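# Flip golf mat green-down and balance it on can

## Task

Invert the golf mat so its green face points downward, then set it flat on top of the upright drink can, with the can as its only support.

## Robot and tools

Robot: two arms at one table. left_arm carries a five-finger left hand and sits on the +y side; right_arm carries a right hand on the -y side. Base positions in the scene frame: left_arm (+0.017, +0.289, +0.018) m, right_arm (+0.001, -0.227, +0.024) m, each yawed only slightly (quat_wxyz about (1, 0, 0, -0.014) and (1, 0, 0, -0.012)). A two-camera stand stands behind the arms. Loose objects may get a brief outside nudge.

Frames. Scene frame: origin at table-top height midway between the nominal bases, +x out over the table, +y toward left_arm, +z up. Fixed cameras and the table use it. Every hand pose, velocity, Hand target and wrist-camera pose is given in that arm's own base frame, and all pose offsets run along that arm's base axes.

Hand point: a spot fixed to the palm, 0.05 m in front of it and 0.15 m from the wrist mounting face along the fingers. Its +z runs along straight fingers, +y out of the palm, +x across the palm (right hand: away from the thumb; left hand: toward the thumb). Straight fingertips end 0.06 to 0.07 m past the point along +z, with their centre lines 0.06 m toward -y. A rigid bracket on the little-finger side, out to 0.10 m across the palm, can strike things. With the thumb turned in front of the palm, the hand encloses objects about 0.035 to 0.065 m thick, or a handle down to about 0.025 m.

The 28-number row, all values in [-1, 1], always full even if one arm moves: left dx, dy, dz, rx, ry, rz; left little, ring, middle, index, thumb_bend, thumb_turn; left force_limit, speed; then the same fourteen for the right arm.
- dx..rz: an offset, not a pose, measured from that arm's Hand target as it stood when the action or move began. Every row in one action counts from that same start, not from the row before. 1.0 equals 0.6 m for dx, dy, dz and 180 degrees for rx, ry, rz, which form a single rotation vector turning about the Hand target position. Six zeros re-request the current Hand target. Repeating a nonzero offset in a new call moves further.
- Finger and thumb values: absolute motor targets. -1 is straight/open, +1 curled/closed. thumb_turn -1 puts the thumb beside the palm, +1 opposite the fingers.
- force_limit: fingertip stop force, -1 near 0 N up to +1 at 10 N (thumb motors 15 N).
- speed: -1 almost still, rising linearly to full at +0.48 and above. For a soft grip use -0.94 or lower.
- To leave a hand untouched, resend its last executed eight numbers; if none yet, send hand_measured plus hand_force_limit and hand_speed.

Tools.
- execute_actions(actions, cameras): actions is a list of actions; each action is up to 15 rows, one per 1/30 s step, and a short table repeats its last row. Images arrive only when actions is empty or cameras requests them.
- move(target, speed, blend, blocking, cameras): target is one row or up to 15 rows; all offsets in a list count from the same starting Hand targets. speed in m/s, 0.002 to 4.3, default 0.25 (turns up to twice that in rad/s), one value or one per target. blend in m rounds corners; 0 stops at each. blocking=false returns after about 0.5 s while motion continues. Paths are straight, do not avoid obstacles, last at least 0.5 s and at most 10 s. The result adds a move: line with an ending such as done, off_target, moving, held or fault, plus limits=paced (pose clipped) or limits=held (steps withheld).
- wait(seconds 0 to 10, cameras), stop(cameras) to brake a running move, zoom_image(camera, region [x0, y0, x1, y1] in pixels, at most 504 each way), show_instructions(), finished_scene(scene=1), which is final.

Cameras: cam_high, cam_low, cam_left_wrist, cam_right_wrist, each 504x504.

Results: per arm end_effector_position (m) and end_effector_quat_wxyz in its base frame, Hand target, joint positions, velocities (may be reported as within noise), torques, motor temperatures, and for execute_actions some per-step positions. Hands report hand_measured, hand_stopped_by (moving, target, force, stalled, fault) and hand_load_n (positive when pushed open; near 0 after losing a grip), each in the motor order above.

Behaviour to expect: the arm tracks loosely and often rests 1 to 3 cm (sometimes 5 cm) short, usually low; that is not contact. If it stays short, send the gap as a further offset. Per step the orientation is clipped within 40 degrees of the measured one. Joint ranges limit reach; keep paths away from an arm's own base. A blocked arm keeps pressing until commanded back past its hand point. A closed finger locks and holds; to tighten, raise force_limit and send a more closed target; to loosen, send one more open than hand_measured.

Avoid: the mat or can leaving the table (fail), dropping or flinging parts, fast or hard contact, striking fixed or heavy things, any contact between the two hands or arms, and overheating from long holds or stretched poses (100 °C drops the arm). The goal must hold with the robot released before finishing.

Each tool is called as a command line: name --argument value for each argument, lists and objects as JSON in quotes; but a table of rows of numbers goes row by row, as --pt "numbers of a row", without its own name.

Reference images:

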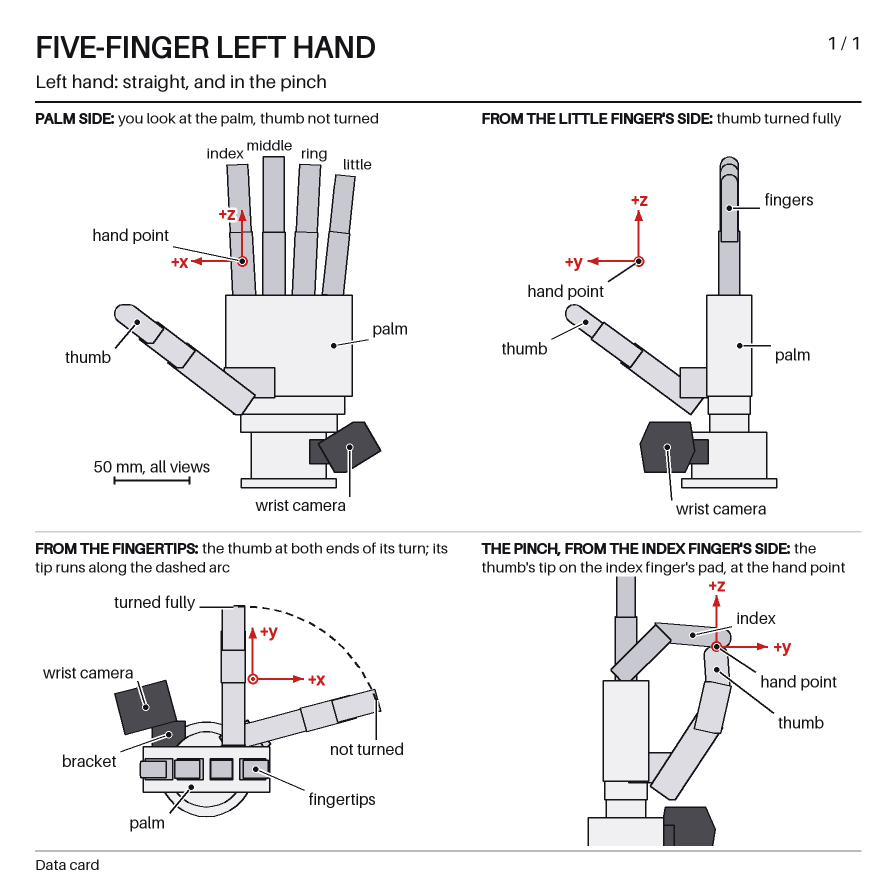

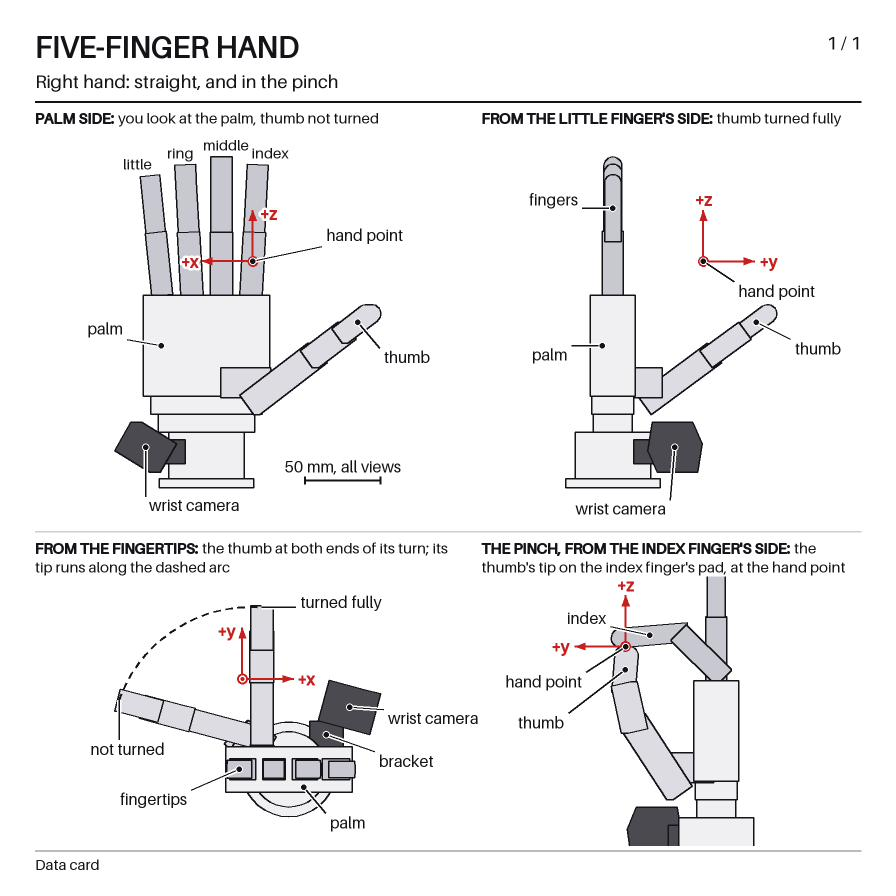

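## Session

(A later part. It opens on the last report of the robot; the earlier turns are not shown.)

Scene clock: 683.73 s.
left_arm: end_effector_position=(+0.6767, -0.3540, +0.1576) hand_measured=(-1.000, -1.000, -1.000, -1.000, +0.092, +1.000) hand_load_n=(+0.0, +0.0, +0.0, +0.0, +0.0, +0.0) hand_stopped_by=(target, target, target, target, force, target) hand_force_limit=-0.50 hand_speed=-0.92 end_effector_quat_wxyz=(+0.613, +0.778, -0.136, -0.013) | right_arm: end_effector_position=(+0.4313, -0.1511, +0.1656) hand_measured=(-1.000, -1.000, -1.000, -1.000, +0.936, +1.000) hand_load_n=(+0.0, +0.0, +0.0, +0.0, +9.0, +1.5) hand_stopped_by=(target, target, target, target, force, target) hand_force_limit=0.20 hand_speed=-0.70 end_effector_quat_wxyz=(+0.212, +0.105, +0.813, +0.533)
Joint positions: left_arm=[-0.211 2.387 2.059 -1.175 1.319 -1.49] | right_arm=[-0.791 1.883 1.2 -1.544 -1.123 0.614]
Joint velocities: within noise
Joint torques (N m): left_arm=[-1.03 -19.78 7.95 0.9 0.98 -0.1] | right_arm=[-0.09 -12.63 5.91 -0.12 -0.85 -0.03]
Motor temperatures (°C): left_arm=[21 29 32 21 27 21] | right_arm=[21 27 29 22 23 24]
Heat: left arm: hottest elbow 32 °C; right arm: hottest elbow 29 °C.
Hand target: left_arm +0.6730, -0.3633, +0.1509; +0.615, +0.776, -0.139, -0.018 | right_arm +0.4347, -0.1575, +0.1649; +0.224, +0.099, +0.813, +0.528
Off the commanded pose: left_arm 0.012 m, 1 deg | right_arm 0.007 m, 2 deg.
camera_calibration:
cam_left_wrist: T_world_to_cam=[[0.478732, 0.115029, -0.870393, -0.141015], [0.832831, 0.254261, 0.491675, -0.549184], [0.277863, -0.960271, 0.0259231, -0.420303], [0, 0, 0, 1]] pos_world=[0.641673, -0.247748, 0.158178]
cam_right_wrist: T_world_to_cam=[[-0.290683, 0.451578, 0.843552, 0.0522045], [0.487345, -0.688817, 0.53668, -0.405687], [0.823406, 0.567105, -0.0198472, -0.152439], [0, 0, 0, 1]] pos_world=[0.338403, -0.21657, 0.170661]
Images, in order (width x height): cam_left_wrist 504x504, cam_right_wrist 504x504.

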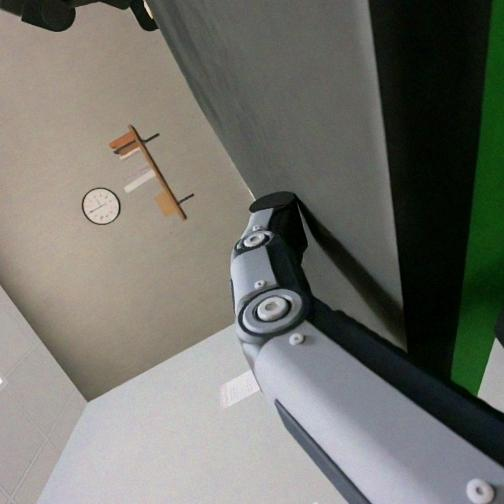

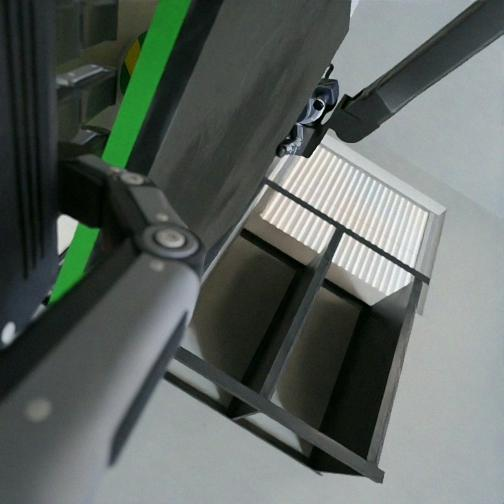

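move --target '[0,0,0,0,0,0,-1,-1,-1,-1,-0.04,1,-0.5,-0.92,0,0,0,0,0,0,-1,-1,-1,-1,1,1,0.2,-0.7]' --speed 0.03 --cameras '["cam_low"]'

zoom_image --camera "cam_low" --region '[190, 175, 290, 275]'

move --target '[0,0,0,0,0,0,-1,-1,-1,-1,-0.18,1,-0.5,-0.92,0,0,-0.0,0,0,0,-1,-1,-1,-1,1,1,0.2,-0.7]' --speed 0.03 --cameras '["cam_low"]'

zoom_image --camera "cam_low" --region '[190, 175, 290, 275]'

Scene clock: 685.50 s.
left_arm: end_effector_position=(+0.6767, -0.3540, +0.1576) hand_measured=(-1.000, -1.000, -1.000, -1.000, -0.040, +1.000) hand_load_n=(+0.0, +0.0, +0.0, +0.0, -0.5, +0.0) hand_stopped_by=(target, target, target, target, target, target) hand_force_limit=-0.50 hand_speed=-0.92 end_effector_quat_wxyz=(+0.613, +0.778, -0.136, -0.013) | right_arm: end_effector_position=(+0.4313, -0.1511, +0.1656) hand_measured=(-1.000, -1.000, -1.000, -1.000, +0.936, +1.000) hand_load_n=(+0.0, +0.0, +0.0, +0.5, +9.0, +1.0) hand_stopped_by=(target, target, target, target, force, target) hand_force_limit=0.20 hand_speed=-0.70 end_effector_quat_wxyz=(+0.212, +0.105, +0.813, +0.533)
Joint positions: left_arm=[-0.211 2.387 2.059 -1.175 1.319 -1.49] | right_arm=[-0.791 1.883 1.2 -1.544 -1.123 0.614]
Joint torques (N m): left_arm=[-1.03 -19.84 7.95 0.92 0.99 -0.11] | right_arm=[-0.03 -12.75 5.91 -0.16 -0.85 -0.02]
Heat: left arm: hottest elbow 32 °C; right arm: hottest elbow 29 °C.
Hand target: left_arm +0.6730, -0.3633, +0.1509; +0.615, +0.776, -0.139, -0.018 | right_arm +0.4347, -0.1575, +0.1649; +0.224, +0.099, +0.813, +0.528
Off the commanded pose: left_arm 0.012 m, 1 deg | right_arm 0.007 m, 2 deg.
move: off_target (left_arm)
Images, in order (width x height): cam_low 504x504.

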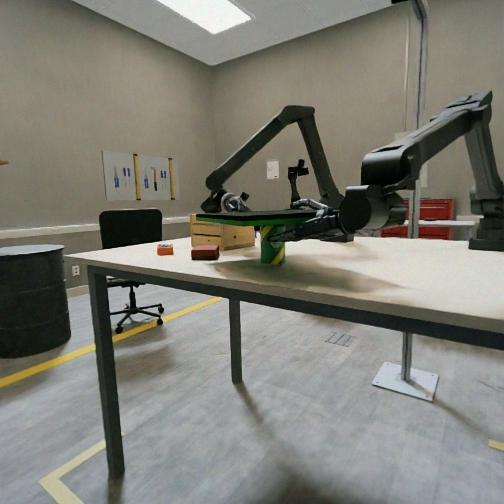

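Scaled by 5.040 from the camera's 504x504 image, which has a finer 720x720 frame.

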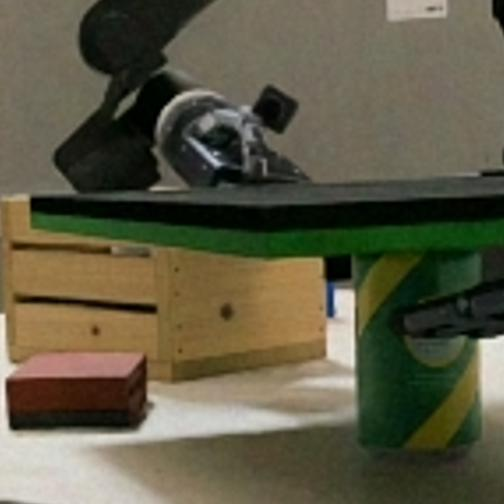

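Scene clock: 686.97 s.
left_arm: end_effector_position=(+0.6767, -0.3540, +0.1576) hand_measured=(-1.000, -1.000, -1.000, -1.000, -0.180, +1.000) hand_load_n=(+0.0, +0.0, +0.0, +0.0, +0.0, +0.0) hand_stopped_by=(target, target, target, target, target, target) hand_force_limit=-0.50 hand_speed=-0.92 end_effector_quat_wxyz=(+0.613, +0.778, -0.136, -0.013) | right_arm: end_effector_position=(+0.4313, -0.1511, +0.1656) hand_measured=(-1.000, -1.000, -1.000, -1.000, +0.936, +1.000) hand_load_n=(+0.0, +0.0, +0.0, +0.0, +9.0, +1.0) hand_stopped_by=(target, target, target, target, force, target) hand_force_limit=0.20 hand_speed=-0.70 end_effector_quat_wxyz=(+0.212, +0.105, +0.813, +0.533)
Joint positions: left_arm=[-0.211 2.387 2.059 -1.175 1.319 -1.49] | right_arm=[-0.791 1.883 1.2 -1.544 -1.123 0.614]
Joint torques (N m): left_arm=[-1.03 -19.84 7.95 0.95 0.99 -0.11] | right_arm=[-0.03 -12.69 5.94 -0.14 -0.85 -0.03]
Heat: left arm: hottest elbow 32 °C; right arm: hottest elbow 29 °C.
Hand target: left_arm +0.6730, -0.3633, +0.1509; +0.615, +0.776, -0.139, -0.018 | right_arm +0.4347, -0.1575, +0.1649; +0.224, +0.099, +0.813, +0.528
Off the commanded pose: left_arm 0.012 m, 1 deg | right_arm 0.007 m, 2 deg.
move: off_target (left_arm)
Images, in order (width x height): cam_low 504x504.

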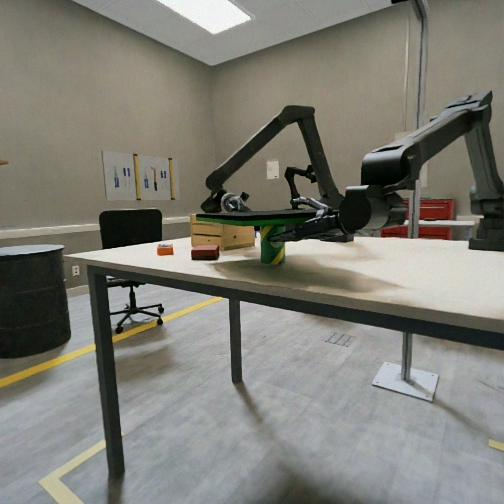

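Scaled by 5.040 from the camera's 504x504 image, which has a finer 720x720 frame.

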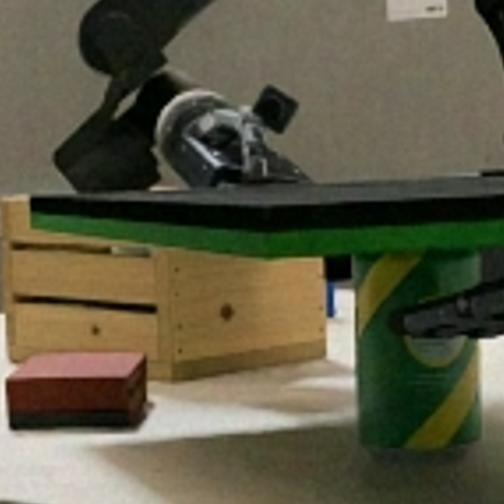

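move --target '[0,0,-0.025,0,0,0,-1,-1,-1,-1,-0.18,1,-0.5,-0.92,0,0,0,0,0,0,-1,-1,-1,-1,1,1,0.2,-0.7]' --speed 0.03 --cameras '["cam_low"]'

zoom_image --camera "cam_low" --region '[190, 175, 290, 275]'

Scene clock: 688.10 s.
left_arm: end_effector_position=(+0.6754, -0.3555, +0.1544) hand_measured=(-1.000, -1.000, -1.000, -1.000, -0.180, +1.000) hand_load_n=(+0.0, +0.0, +0.0, +0.0, +0.0, +0.0) hand_stopped_by=(target, target, target, target, target, target) hand_force_limit=-0.50 hand_speed=-0.92 end_effector_quat_wxyz=(+0.614, +0.777, -0.141, -0.007) | right_arm: end_effector_position=(+0.4315, -0.1512, +0.1660) hand_measured=(-1.000, -1.000, -1.000, -1.000, +0.936, +1.000) hand_load_n=(+0.0, +0.0, +0.0, +0.0, +9.0, +1.5) hand_stopped_by=(target, target, target, target, force, target) hand_force_limit=0.20 hand_speed=-0.70 end_effector_quat_wxyz=(+0.213, +0.105, +0.812, +0.533)
Joint positions: left_arm=[-0.214 2.387 2.048 -1.147 1.321 -1.49] | right_arm=[-0.791 1.883 1.2 -1.544 -1.125 0.613]
Joint torques (N m): left_arm=[-0.73 -18.73 7.94 0.92 0.92 -0.11] | right_arm=[-0.09 -12.69 5.94 -0.12 -0.77 -0.01]
Heat: left arm: hottest elbow 31 °C; right arm: hottest elbow 29 °C.
Hand target: left_arm +0.6731, -0.3632, +0.1359; +0.615, +0.776, -0.139, -0.018 | right_arm +0.4347, -0.1575, +0.1650; +0.224, +0.099, +0.813, +0.528
Off the commanded pose: left_arm 0.020 m, 1 deg | right_arm 0.007 m, 2 deg.
move: off_target (left_arm)
Images, in order (width x height): cam_low 504x504.

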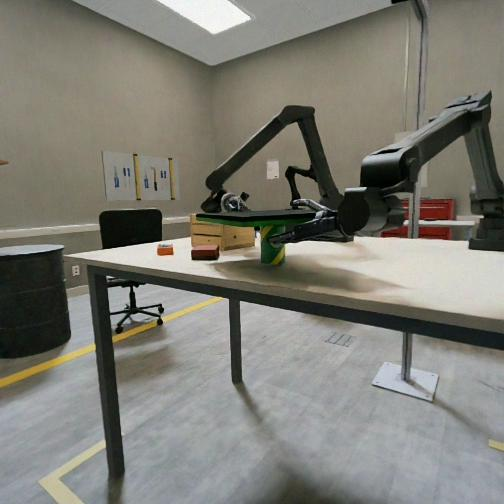

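Scaled by 5.040 from the camera's 504x504 image, which has a finer 720x720 frame.

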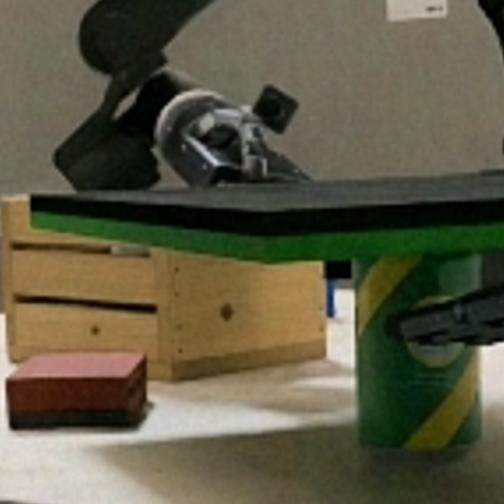

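move --target '[0,0,-0.02,0,0,0,-1,-1,-1,-1,-0.18,1,-0.5,-0.92,0,0,0,0,0,0,-1,-1,-1,-1,1,1,0.2,-0.7]' --speed 0.03 --cameras '["cam_low"]'

zoom_image --camera "cam_low" --region '[190, 175, 290, 275]'

Scene clock: 689.40 s.
left_arm: end_effector_position=(+0.6754, -0.3555, +0.1449) hand_measured=(-1.000, -1.000, -1.000, -1.000, -0.180, +1.000) hand_load_n=(+0.0, +0.0, +0.0, +0.0, +0.0, +0.0) hand_stopped_by=(target, target, target, target, target, target) hand_force_limit=-0.50 hand_speed=-0.92 end_effector_quat_wxyz=(+0.615, +0.776, -0.142, -0.006) | right_arm: end_effector_position=(+0.4316, -0.1513, +0.1661) hand_measured=(-1.000, -1.000, -1.000, -1.000, +0.936, +1.000) hand_load_n=(+0.0, +0.0, +0.0, +0.0, +9.0, +1.5) hand_stopped_by=(target, target, target, target, force, target) hand_force_limit=0.20 hand_speed=-0.70 end_effector_quat_wxyz=(+0.213, +0.105, +0.812, +0.533)
Joint positions: left_arm=[-0.214 2.398 2.041 -1.125 1.323 -1.49] | right_arm=[-0.791 1.883 1.2 -1.544 -1.126 0.612]
Joint torques (N m): left_arm=[-0.79 -18.43 7.9 0.91 0.85 -0.11] | right_arm=[0.03 -12.63 5.94 -0.12 -0.73 -0.02]
Heat: left arm: hottest elbow 31 °C; right arm: hottest elbow 29 °C.
Hand target: left_arm +0.6731, -0.3632, +0.1238; +0.615, +0.776, -0.139, -0.018 | right_arm +0.4347, -0.1575, +0.1650; +0.224, +0.099, +0.813, +0.528
Off the commanded pose: left_arm 0.023 m, 1 deg | right_arm 0.007 m, 2 deg.
move: off_target (left_arm)
Images, in order (width x height): cam_low 504x504.

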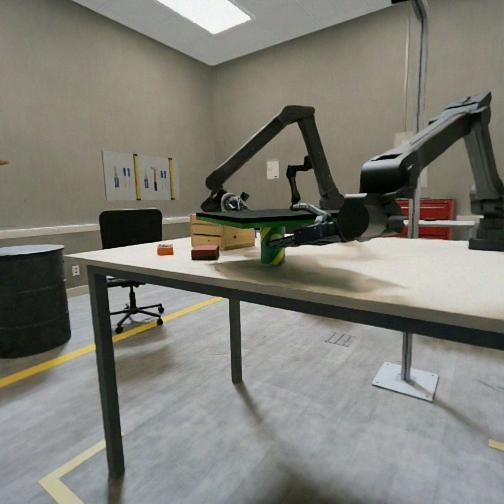

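Scaled by 5.040 from the camera's 504x504 image, which has a finer 720x720 frame.

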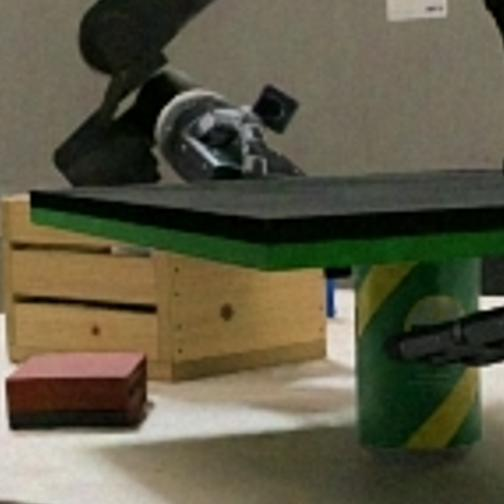

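move --target '[0,0,-0.015,0,0,0,-1,-1,-1,-1,-0.18,1,-0.5,-0.92,0,0,0,0,0,0,-1,-1,-1,-1,1,1,0.2,-0.7]' --speed 0.03 --cameras '["cam_low","cam_left_wrist","cam_right_wrist"]'

zoom_image --camera "cam_low" --region '[190, 175, 290, 275]'

Scene clock: 690.47 s.
left_arm: end_effector_position=(+0.6758, -0.3555, +0.1407) hand_measured=(-1.000, -1.000, -1.000, -1.000, -0.180, +1.000) hand_load_n=(+0.0, +0.0, +0.0, +0.0, +0.0, +0.0) hand_stopped_by=(target, target, target, target, target, target) hand_force_limit=-0.50 hand_speed=-0.92 end_effector_quat_wxyz=(+0.615, +0.775, -0.144, -0.004) | right_arm: end_effector_position=(+0.4316, -0.1513, +0.1661) hand_measured=(-1.000, -1.000, -1.000, -1.000, +0.936, +1.000) hand_load_n=(+0.0, +0.5, +0.0, +0.0, +9.0, +1.5) hand_stopped_by=(target, target, target, target, force, target) hand_force_limit=0.20 hand_speed=-0.70 end_effector_quat_wxyz=(+0.213, +0.105, +0.812, +0.533)
Joint positions: left_arm=[-0.214 2.403 2.038 -1.111 1.324 -1.49] | right_arm=[-0.791 1.883 1.2 -1.544 -1.126 0.612]
Joint torques (N m): left_arm=[-0.73 -18.32 7.68 0.88 0.8 -0.11] | right_arm=[-0.03 -12.75 5.93 -0.1 -0.73 -0.01]
Heat: left arm: hottest elbow 31 °C; right arm: hottest elbow 29 °C.
Hand target: left_arm +0.6731, -0.3631, +0.1149; +0.615, +0.776, -0.139, -0.018 | right_arm +0.4347, -0.1575, +0.1650; +0.224, +0.099, +0.813, +0.528
Off the commanded pose: left_arm 0.027 m, 2 deg | right_arm 0.007 m, 2 deg.
move: off_target (left_arm)
camera_calibration:
cam_left_wrist: T_world_to_cam=[[0.500388, 0.104716, -0.859446, -0.174975], [0.821155, 0.257251, 0.509438, -0.533265], [0.274439, -0.960654, 0.0427373, -0.421216], [0, 0, 0, 1]] pos_world=[0.641047, -0.249138, 0.139285]
cam_right_wrist: T_world_to_cam=[[-0.29255, 0.451149, 0.843136, 0.0527029], [0.484798, -0.690025, 0.537436, -0.405422], [0.824249, 0.565977, -0.0168494, -0.153641], [0, 0, 0, 1]] pos_world=[0.338604, -0.21657, 0.170864]
Images, in order (width x height): cam_low 504x504, cam_left_wrist 504x504, cam_right_wrist 504x504.

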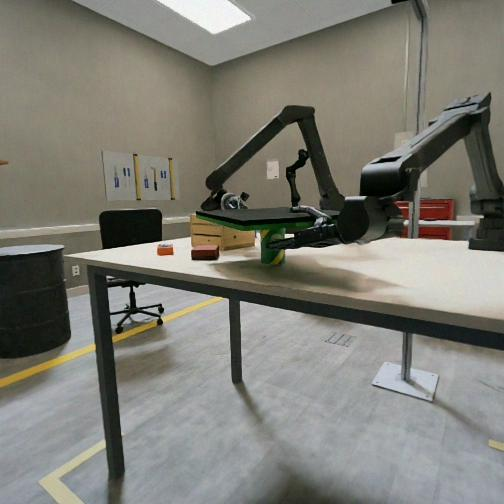

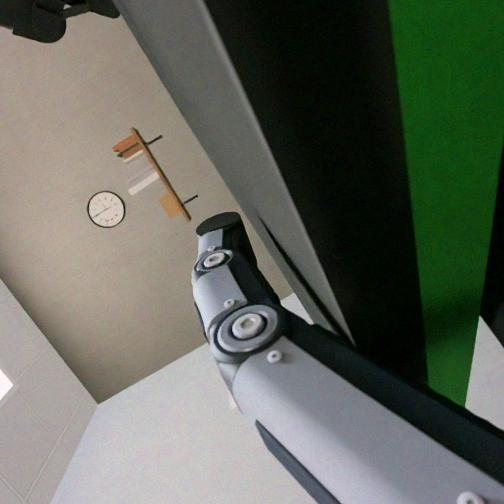

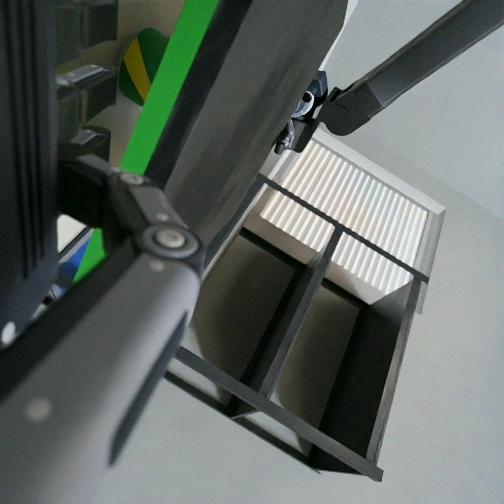

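Scaled by 5.040 from the camera's 504x504 image, which has a finer 720x720 frame.

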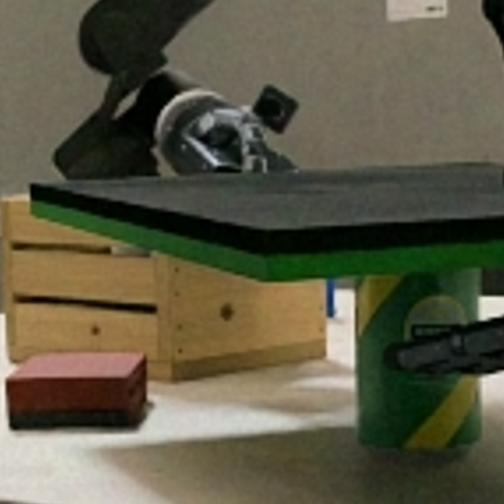

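move --target '[0,0,0.0,0,0,0,-1,-1,-1,-1,0.24,1,-0.5,-0.92,0,0,0.05,0,0,0,-1,-1,-1,-1,1,1,0.2,-0.7]' --speed 0.03 --cameras '[]'

move --target '[0,0,0.07,0,0,0,-1,-1,-1,-1,0.24,1,-0.5,-0.92,0,0,0.055,0,0,0,-1,-1,-1,-1,1,1,0.2,-0.7]' --speed 0.03 --cameras '["cam_low"]'

zoom_image --camera "cam_low" --region '[190, 175, 290, 275]'

Scene clock: 693.33 s.
left_arm: end_effector_position=(+0.6754, -0.3559, +0.1424) hand_measured=(-1.000, -1.000, -1.000, -1.000, +0.044, +1.000) hand_load_n=(+0.0, +0.5, +0.0, +0.0, +4.0, +0.5) hand_stopped_by=(target, target, target, target, force, target) hand_force_limit=-0.50 hand_speed=-0.92 end_effector_quat_wxyz=(+0.619, +0.772, -0.145, -0.004) | right_arm: end_effector_position=(+0.4298, -0.1494, +0.1736) hand_measured=(-1.000, -1.000, -1.000, -1.000, +0.936, +1.000) hand_load_n=(+0.0, +0.0, +0.0, +0.0, +9.0, +1.5) hand_stopped_by=(target, target, target, target, force, target) hand_force_limit=0.20 hand_speed=-0.70 end_effector_quat_wxyz=(+0.205, +0.111, +0.809, +0.540)
Joint positions: left_arm=[-0.215 2.403 2.038 -1.11 1.333 -1.49] | right_arm=[-0.791 1.873 1.2 -1.58 -1.126 0.612]
Joint torques (N m): left_arm=[-0.67 -18.14 7.64 0.91 0.5 -0.11] | right_arm=[-0.03 -15.44 7.6 -1.4 -0.72 0]
Heat: left arm: hottest elbow 31 °C; right arm: hottest elbow 29 °C.
Hand target: left_arm +0.6730, -0.3632, +0.1149; +0.615, +0.776, -0.139, -0.018 | right_arm +0.4347, -0.1575, +0.1950; +0.224, +0.099, +0.813, +0.528
Off the commanded pose: left_arm 0.029 m, 2 deg | right_arm 0.023 m, 3 deg.
move: off_target (left_arm, right_arm)
No camera images: "cameras" was empty.

Scene clock: 695.23 s.
left_arm: end_effector_position=(+0.6732, -0.3555, +0.1390) hand_measured=(-1.000, -1.000, -1.000, -1.000, +0.044, +1.000) hand_load_n=(-0.5, +0.0, +0.0, +0.0, +3.5, +0.0) hand_stopped_by=(target, target, target, target, force, target) hand_force_limit=-0.50 hand_speed=-0.92 end_effector_quat_wxyz=(+0.614, +0.778, -0.127, -0.026) | right_arm: end_effector_position=(+0.4279, -0.1478, +0.1933) hand_measured=(-1.000, -1.000, -1.000, -1.000, +0.936, +1.000) hand_load_n=(+0.0, +0.0, +0.0, +0.5, +9.0, +1.0) hand_stopped_by=(target, target, target, target, force, target) hand_force_limit=0.20 hand_speed=-0.70 end_effector_quat_wxyz=(+0.195, +0.117, +0.808, +0.544)
Joint positions: left_arm=[-0.215 2.403 2.038 -1.16 1.324 -1.499] | right_arm=[-0.791 1.843 1.214 -1.648 -1.12 0.612]
Joint torques (N m): left_arm=[-0.67 -21.54 9.62 0.05 0.81 -0.07] | right_arm=[-0.09 -16.62 8.92 -1.8 -0.95 -0.02]
Heat: left arm: hottest elbow 31 °C; right arm: hottest elbow 29 °C.
Hand target: left_arm +0.6730, -0.3632, +0.1569; +0.615, +0.776, -0.139, -0.018 | right_arm +0.4347, -0.1575, +0.2279; +0.224, +0.099, +0.813, +0.528
Off the commanded pose: left_arm 0.019 m, 2 deg | right_arm 0.037 m, 4 deg.
move: off_target (left_arm, right_arm)
Images, in order (width x height): cam_low 504x504.

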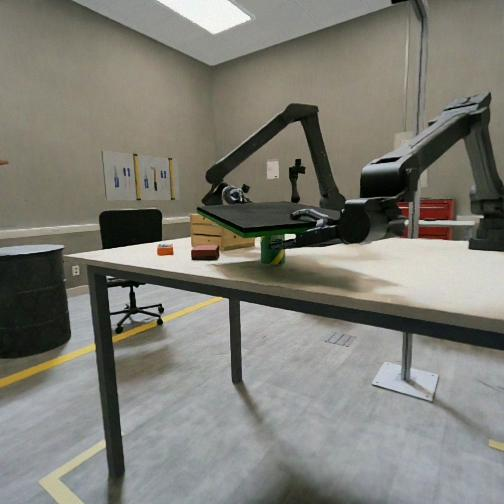

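Scaled by 5.040 from the camera's 504x504 image, which has a finer 720x720 frame.

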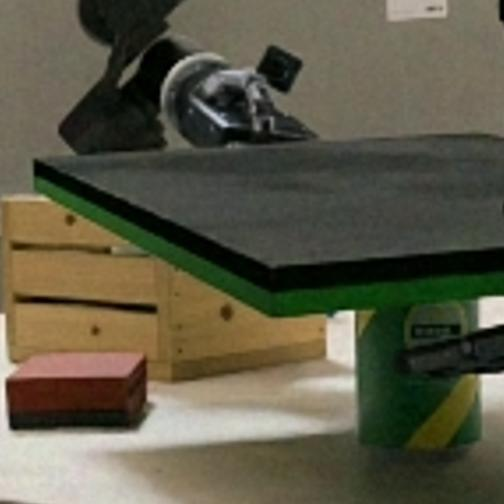

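move --target '[0,0,0.09,0,0,0,-1,-1,-1,-1,0.24,1,-0.5,-0.92,0,0,0.0,0,0,0,-1,-1,-1,-1,1,1,0.2,-0.7]' --speed 0.03 --cameras '["cam_low"]'

zoom_image --camera "cam_low" --region '[190, 175, 290, 275]'

Scene clock: 697.80 s.
left_arm: end_effector_position=(+0.6673, -0.3543, +0.1521) hand_measured=(-1.000, -1.000, -1.000, -1.000, +0.046, +1.000) hand_load_n=(+0.0, +0.0, +0.0, +0.0, +0.0, +0.0) hand_stopped_by=(target, target, target, target, force, target) hand_force_limit=-0.50 hand_speed=-0.92 end_effector_quat_wxyz=(+0.609, +0.784, -0.105, -0.053) | right_arm: end_effector_position=(+0.4270, -0.1490, +0.1937) hand_measured=(-1.000, -1.000, -1.000, -1.000, +0.936, +1.000) hand_load_n=(+0.0, +0.0, +0.0, +0.5, +9.0, +1.5) hand_stopped_by=(target, target, target, target, force, target) hand_force_limit=0.20 hand_speed=-0.70 end_effector_quat_wxyz=(+0.195, +0.118, +0.808, +0.544)
Joint positions: left_arm=[-0.215 2.379 2.038 -1.253 1.316 -1.5] | right_arm=[-0.795 1.841 1.214 -1.649 -1.118 0.612]
Joint torques (N m): left_arm=[-0.67 -23.82 12.36 -0.12 1.14 -0.04] | right_arm=[0.26 -16.56 8.95 -1.76 -1.03 -0.02]
Heat: left arm: hottest elbow 31 °C; right arm: hottest elbow 30 °C.
Hand target: left_arm +0.6730, -0.3632, +0.2108; +0.615, +0.776, -0.139, -0.018 | right_arm +0.4347, -0.1575, +0.2280; +0.224, +0.099, +0.813, +0.528
Off the commanded pose: left_arm 0.060 m, 6 deg | right_arm 0.036 m, 4 deg.
move: off_target (left_arm, right_arm)
Images, in order (width x height): cam_low 504x504.

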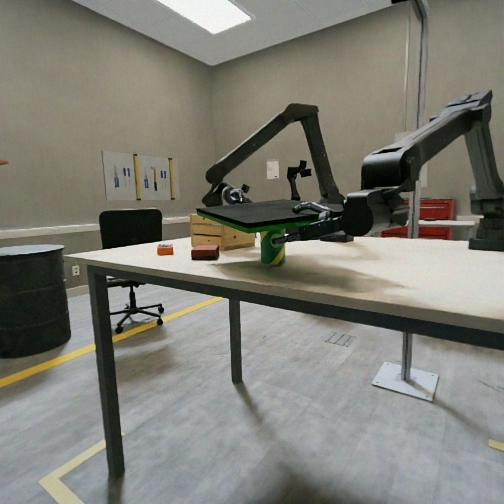

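Scaled by 5.040 from the camera's 504x504 image, which has a finer 720x720 frame.

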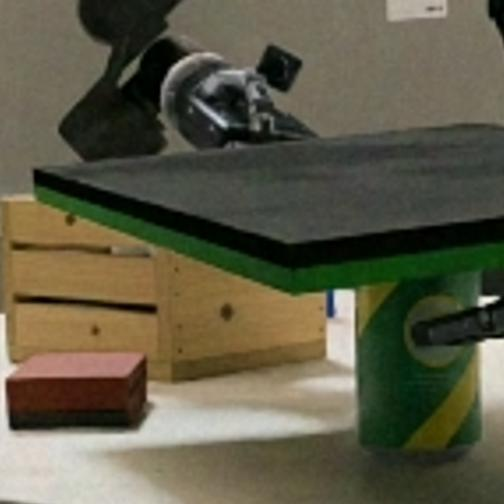

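wait --seconds 0.1 --cameras '["cam_high","cam_low"]'

zoom_image --camera "cam_low" --region '[190, 175, 290, 275]'

zoom_image --camera "cam_high" --region '[130, 80, 290, 240]'

Scene clock: 698.63 s.
left_arm: end_effector_position=(+0.6673, -0.3543, +0.1521) hand_measured=(-1.000, -1.000, -1.000, -1.000, +0.046, +1.000) hand_load_n=(+0.0, +0.0, +0.0, +0.0, +0.0, +0.0) hand_stopped_by=(target, target, target, target, force, target) hand_force_limit=-0.50 hand_speed=-0.92 end_effector_quat_wxyz=(+0.609, +0.784, -0.105, -0.053) | right_arm: end_effector_position=(+0.4270, -0.1490, +0.1937) hand_measured=(-1.000, -1.000, -1.000, -1.000, +0.936, +1.000) hand_load_n=(+0.0, +0.0, +0.0, +0.5, +9.0, +1.5) hand_stopped_by=(target, target, target, target, force, target) hand_force_limit=0.20 hand_speed=-0.70 end_effector_quat_wxyz=(+0.195, +0.118, +0.808, +0.544)
Joint positions: left_arm=[-0.215 2.379 2.038 -1.253 1.316 -1.5] | right_arm=[-0.795 1.841 1.214 -1.649 -1.118 0.612]
Joint torques (N m): left_arm=[-0.67 -23.94 12.37 -0.13 1.13 -0.04] | right_arm=[0.32 -16.56 8.91 -1.77 -1.03 -0.01]
Heat: left arm: hottest elbow 32 °C; right arm: hottest elbow 30 °C.
Hand target: left_arm +0.6730, -0.3632, +0.2108; +0.615, +0.776, -0.139, -0.018 | right_arm +0.4347, -0.1575, +0.2280; +0.224, +0.099, +0.813, +0.528
Off the commanded pose: left_arm 0.060 m, 6 deg | right_arm 0.036 m, 4 deg.
wait: 0.10 s; at rest from the start
Images, in order (width x height): cam_high 504x504, cam_low 504x504.

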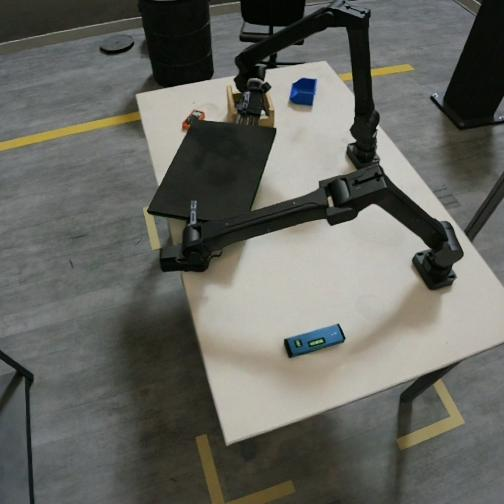

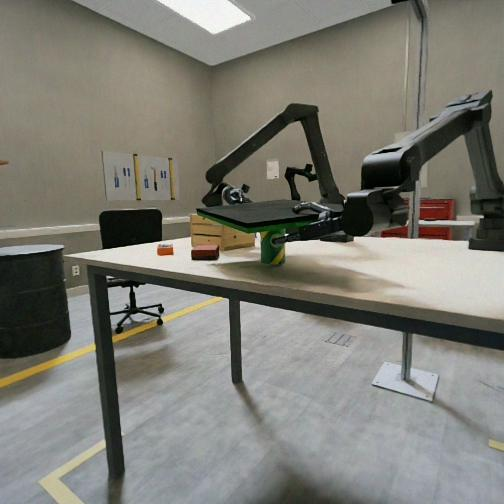

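Scaled by 5.040 from the camera's 504x504 image, which has a finer 720x720 frame.

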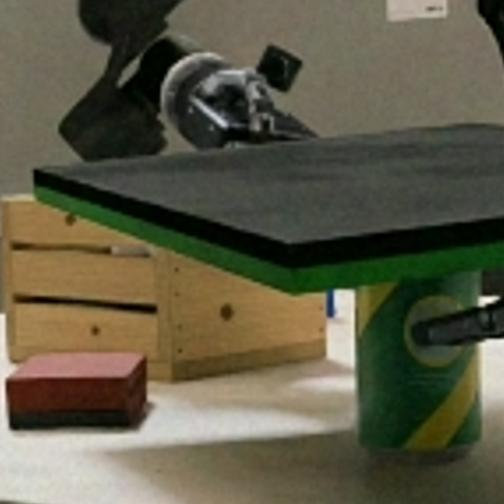

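Scaled by 3.150 from the camera's 504x504 image, which has a finer 720x720 frame.

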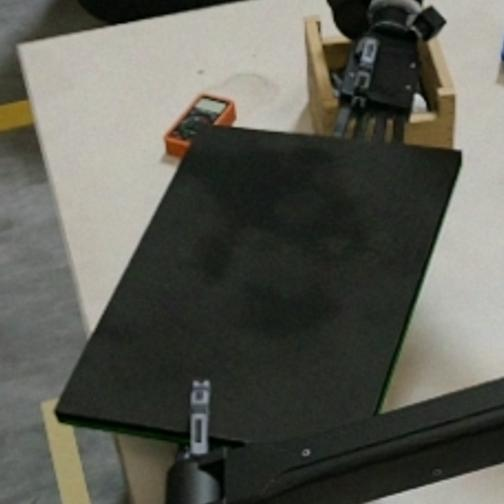

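move --target '[-0.03,-0.04,0.012,0,0,0,-1,-1,-1,-1,0.24,1,-0.5,-0.92,-0.03,-0.04,0.0,0,0,0,-1,-1,-1,-1,1,1,0.2,-0.7]' --speed 0.03 --cameras '["cam_high","cam_low"]'

zoom_image --camera "cam_low" --region '[190, 175, 290, 275]'

zoom_image --camera "cam_high" --region '[130, 80, 290, 240]'

Scene clock: 700.87 s.
left_arm: end_effector_position=(+0.6594, -0.3796, +0.1748) hand_measured=(-1.000, -1.000, -1.000, -1.000, +0.046, +1.000) hand_load_n=(+0.0, +0.0, +0.0, +0.0, +0.0, +0.0) hand_stopped_by=(target, target, target, target, force, target) hand_force_limit=-0.50 hand_speed=-0.92 end_effector_quat_wxyz=(+0.609, +0.784, -0.114, -0.043) | right_arm: end_effector_position=(+0.4116, -0.1695, +0.1927) hand_measured=(-1.000, -1.000, -1.000, -1.000, +0.936, +1.000) hand_load_n=(+0.0, +0.0, +0.0, +0.5, +9.5, +1.5) hand_stopped_by=(target, target, target, target, force, target) hand_force_limit=0.20 hand_speed=-0.70 end_effector_quat_wxyz=(+0.201, +0.130, +0.811, +0.534)
Joint positions: left_arm=[-0.252 2.314 1.978 -1.091 1.311 -1.645] | right_arm=[-0.854 1.838 1.214 -1.67 -1.087 0.587]
Joint torques (N m): left_arm=[-0.85 -23.77 8.98 1.18 1.08 -0.08] | right_arm=[-0.32 -16.67 9.01 -1.83 -0.96 -0.13]
Heat: left arm: hottest elbow 31 °C; right arm: hottest elbow 30 °C.
Hand target: left_arm +0.6551, -0.3871, +0.2181; +0.615, +0.776, -0.139, -0.018 | right_arm +0.4167, -0.1815, +0.2281; +0.224, +0.099, +0.813, +0.528
Off the commanded pose: left_arm 0.044 m, 4 deg | right_arm 0.038 m, 5 deg.
joint sent to its limit (right arm) — joint 4 (wrist pitch), lower limit. The joint targets still meet the commanded pose.
move: off_target (left_arm, right_arm)
Images, in order (width x height): cam_high 504x504, cam_low 504x504.

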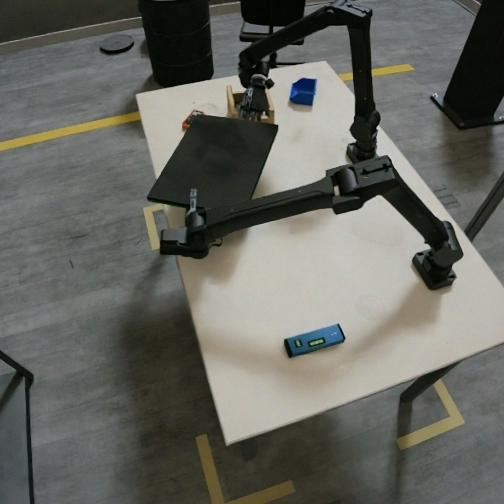

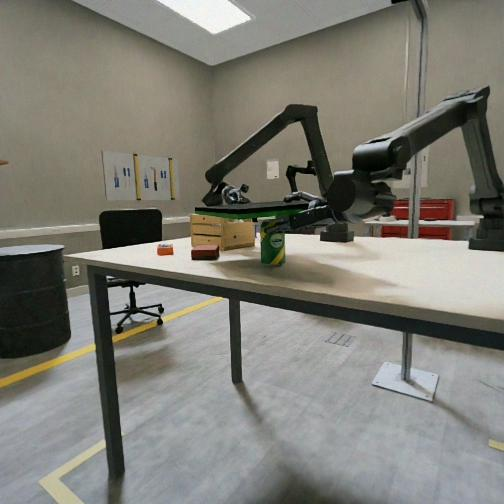

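Scaled by 5.040 from the camera's 504x504 image, which has a finer 720x720 frame.

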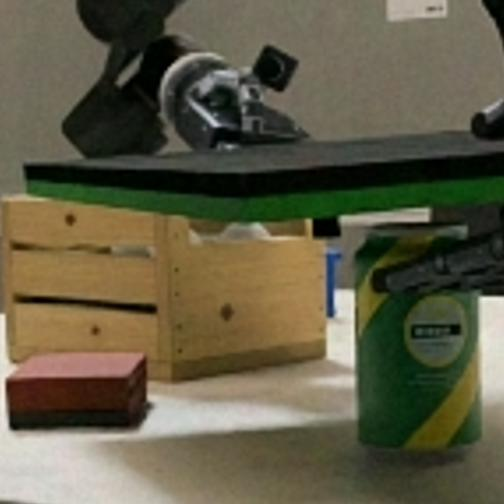

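Scaled by 3.150 from the camera's 504x504 image, which has a finer 720x720 frame.

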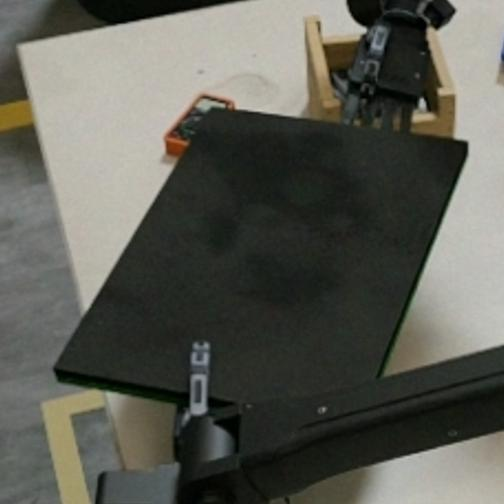

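zoom_image --camera "cam_low" --region '[230, 190, 300, 260]'

Scaled by 7.200 from the camera's 504x504 image, which has a finer 720x720 frame.

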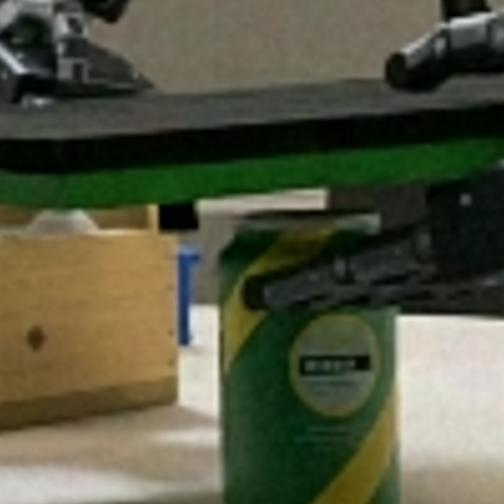

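move --target '[-0.003,0.005,-0.05,0,0,0,-1,-1,-1,-1,0.24,1,-0.5,-0.92,-0.003,0.005,-0.025,0,0,0,-1,-1,-1,-1,1,1,0.2,-0.7]' --speed 0.03 --cameras '["cam_high","cam_low"]'

zoom_image --camera "cam_low" --region '[190, 175, 290, 275]'

zoom_image --camera "cam_high" --region '[130, 80, 290, 240]'

Scene clock: 703.53 s.
left_arm: end_effector_position=(+0.6556, -0.3786, +0.1623) hand_measured=(-1.000, -1.000, -1.000, -1.000, +0.046, +1.000) hand_load_n=(+0.0, +0.0, +0.0, +0.0, +0.0, +0.0) hand_stopped_by=(target, target, target, target, force, target) hand_force_limit=-0.50 hand_speed=-0.92 end_effector_quat_wxyz=(+0.610, +0.783, -0.118, -0.038) | right_arm: end_effector_position=(+0.4093, -0.1682, +0.1927) hand_measured=(-1.000, -1.000, -1.000, -1.000, +0.936, +1.000) hand_load_n=(+0.0, +0.0, +0.0, +0.5, +9.0, +1.5) hand_stopped_by=(target, target, target, target, force, target) hand_force_limit=0.20 hand_speed=-0.70 end_effector_quat_wxyz=(+0.208, +0.117, +0.814, +0.530)
Joint positions: left_arm=[-0.252 2.314 1.941 -1.041 1.311 -1.646] | right_arm=[-0.855 1.838 1.214 -1.67 -1.083 0.553]
Joint torques (N m): left_arm=[-0.5 -21.89 8.8 1.14 1.11 0.01] | right_arm=[-0.03 -14.21 8.38 -1.83 -0.98 -0.14]
Heat: left arm: hottest shoulder 31 °C; right arm: hottest elbow 30 °C.
Hand target: left_arm +0.6533, -0.3841, +0.1882; +0.615, +0.776, -0.139, -0.018 | right_arm +0.4149, -0.1784, +0.2130; +0.224, +0.099, +0.813, +0.528
Off the commanded pose: left_arm 0.027 m, 3 deg | right_arm 0.023 m, 3 deg.
joint sent to its limit (right arm) — joint 4 (wrist pitch), lower limit. The joint targets still meet the commanded pose.
move: off_target (left_arm, right_arm)
Images, in order (width x height): cam_high 504x504, cam_low 504x504.

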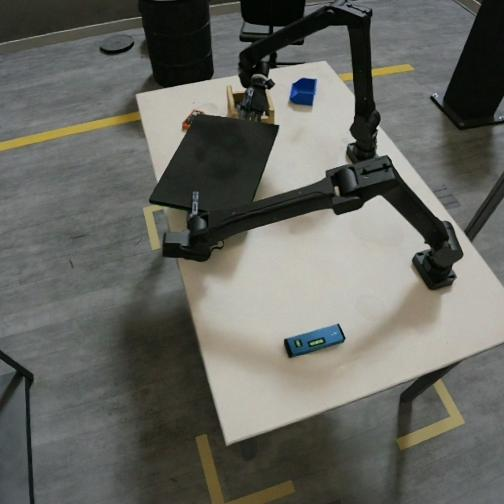

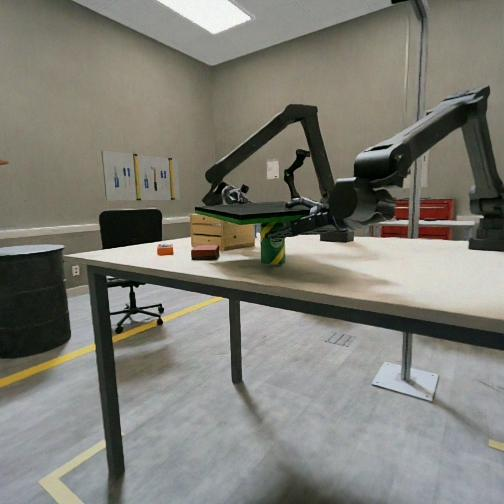

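Scaled by 5.040 from the camera's 504x504 image, which has a finer 720x720 frame.

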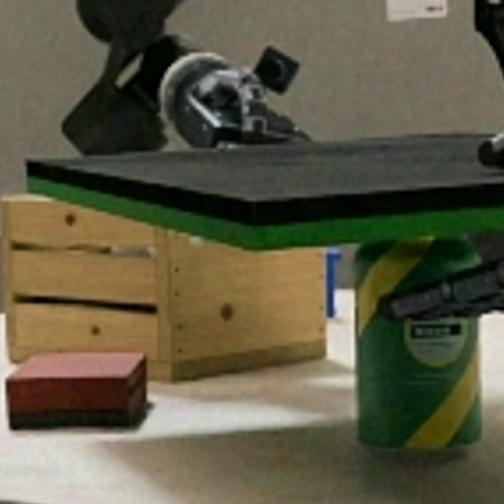

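Scaled by 3.150 from the camera's 504x504 image, which has a finer 720x720 frame.

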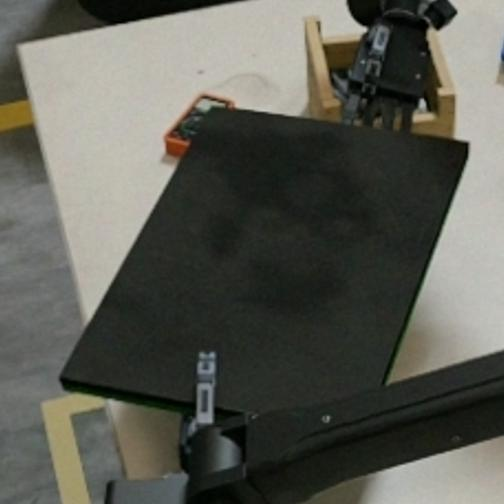

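move --target '[0.0,0.0,-0.02,0,0,0,-1,-1,-1,-1,0.24,1,-0.5,-0.92,0.0,0.0,-0.03,0,0,0,-1,-1,-1,-1,1,1,0.2,-0.7]' --speed 0.03 --cameras '["cam_low"]'

zoom_image --camera "cam_low" --region '[190, 175, 290, 275]'

Scene clock: 704.90 s.
left_arm: end_effector_position=(+0.6550, -0.3785, +0.1591) hand_measured=(-1.000, -1.000, -1.000, -1.000, +0.046, +1.000) hand_load_n=(+0.0, +0.0, +0.0, +0.0, +0.0, +0.0) hand_stopped_by=(target, target, target, target, force, target) hand_force_limit=-0.50 hand_speed=-0.92 end_effector_quat_wxyz=(+0.610, +0.782, -0.122, -0.032) | right_arm: end_effector_position=(+0.4080, -0.1684, +0.1795) hand_measured=(-1.000, -1.000, -1.000, -1.000, +0.936, +1.000) hand_load_n=(+0.0, +0.0, +0.0, +0.5, +9.0, +1.5) hand_stopped_by=(target, target, target, target, force, target) hand_force_limit=0.20 hand_speed=-0.70 end_effector_quat_wxyz=(+0.205, +0.111, +0.812, +0.535)
Joint positions: left_arm=[-0.252 2.314 1.931 -1.017 1.311 -1.646] | right_arm=[-0.855 1.873 1.214 -1.67 -1.079 0.519]
Joint torques (N m): left_arm=[-0.56 -20.95 8.76 1.09 1.11 0] | right_arm=[0.03 -13.68 8.12 -1.68 -0.96 -0.14]
Heat: left arm: hottest shoulder 31 °C; right arm: hottest elbow 30 °C.
Hand target: left_arm +0.6533, -0.3841, +0.1762; +0.615, +0.776, -0.139, -0.018 | right_arm +0.4149, -0.1784, +0.1950; +0.224, +0.099, +0.813, +0.528
Off the commanded pose: left_arm 0.018 m, 3 deg | right_arm 0.020 m, 3 deg.
move: off_target (left_arm, right_arm)
Images, in order (width x height): cam_low 504x504.

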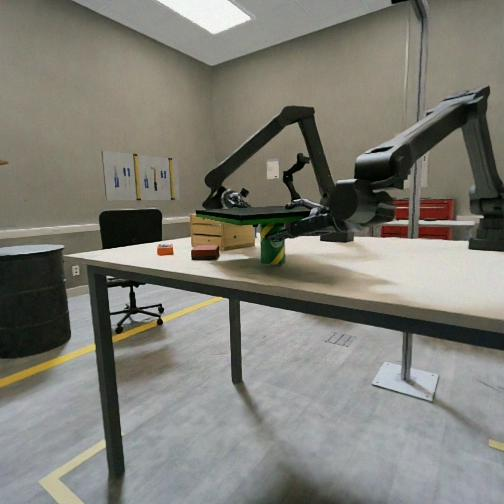

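Scaled by 5.040 from the camera's 504x504 image, which has a finer 720x720 frame.

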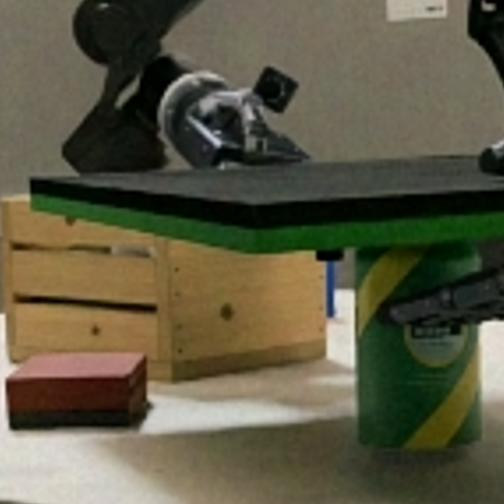

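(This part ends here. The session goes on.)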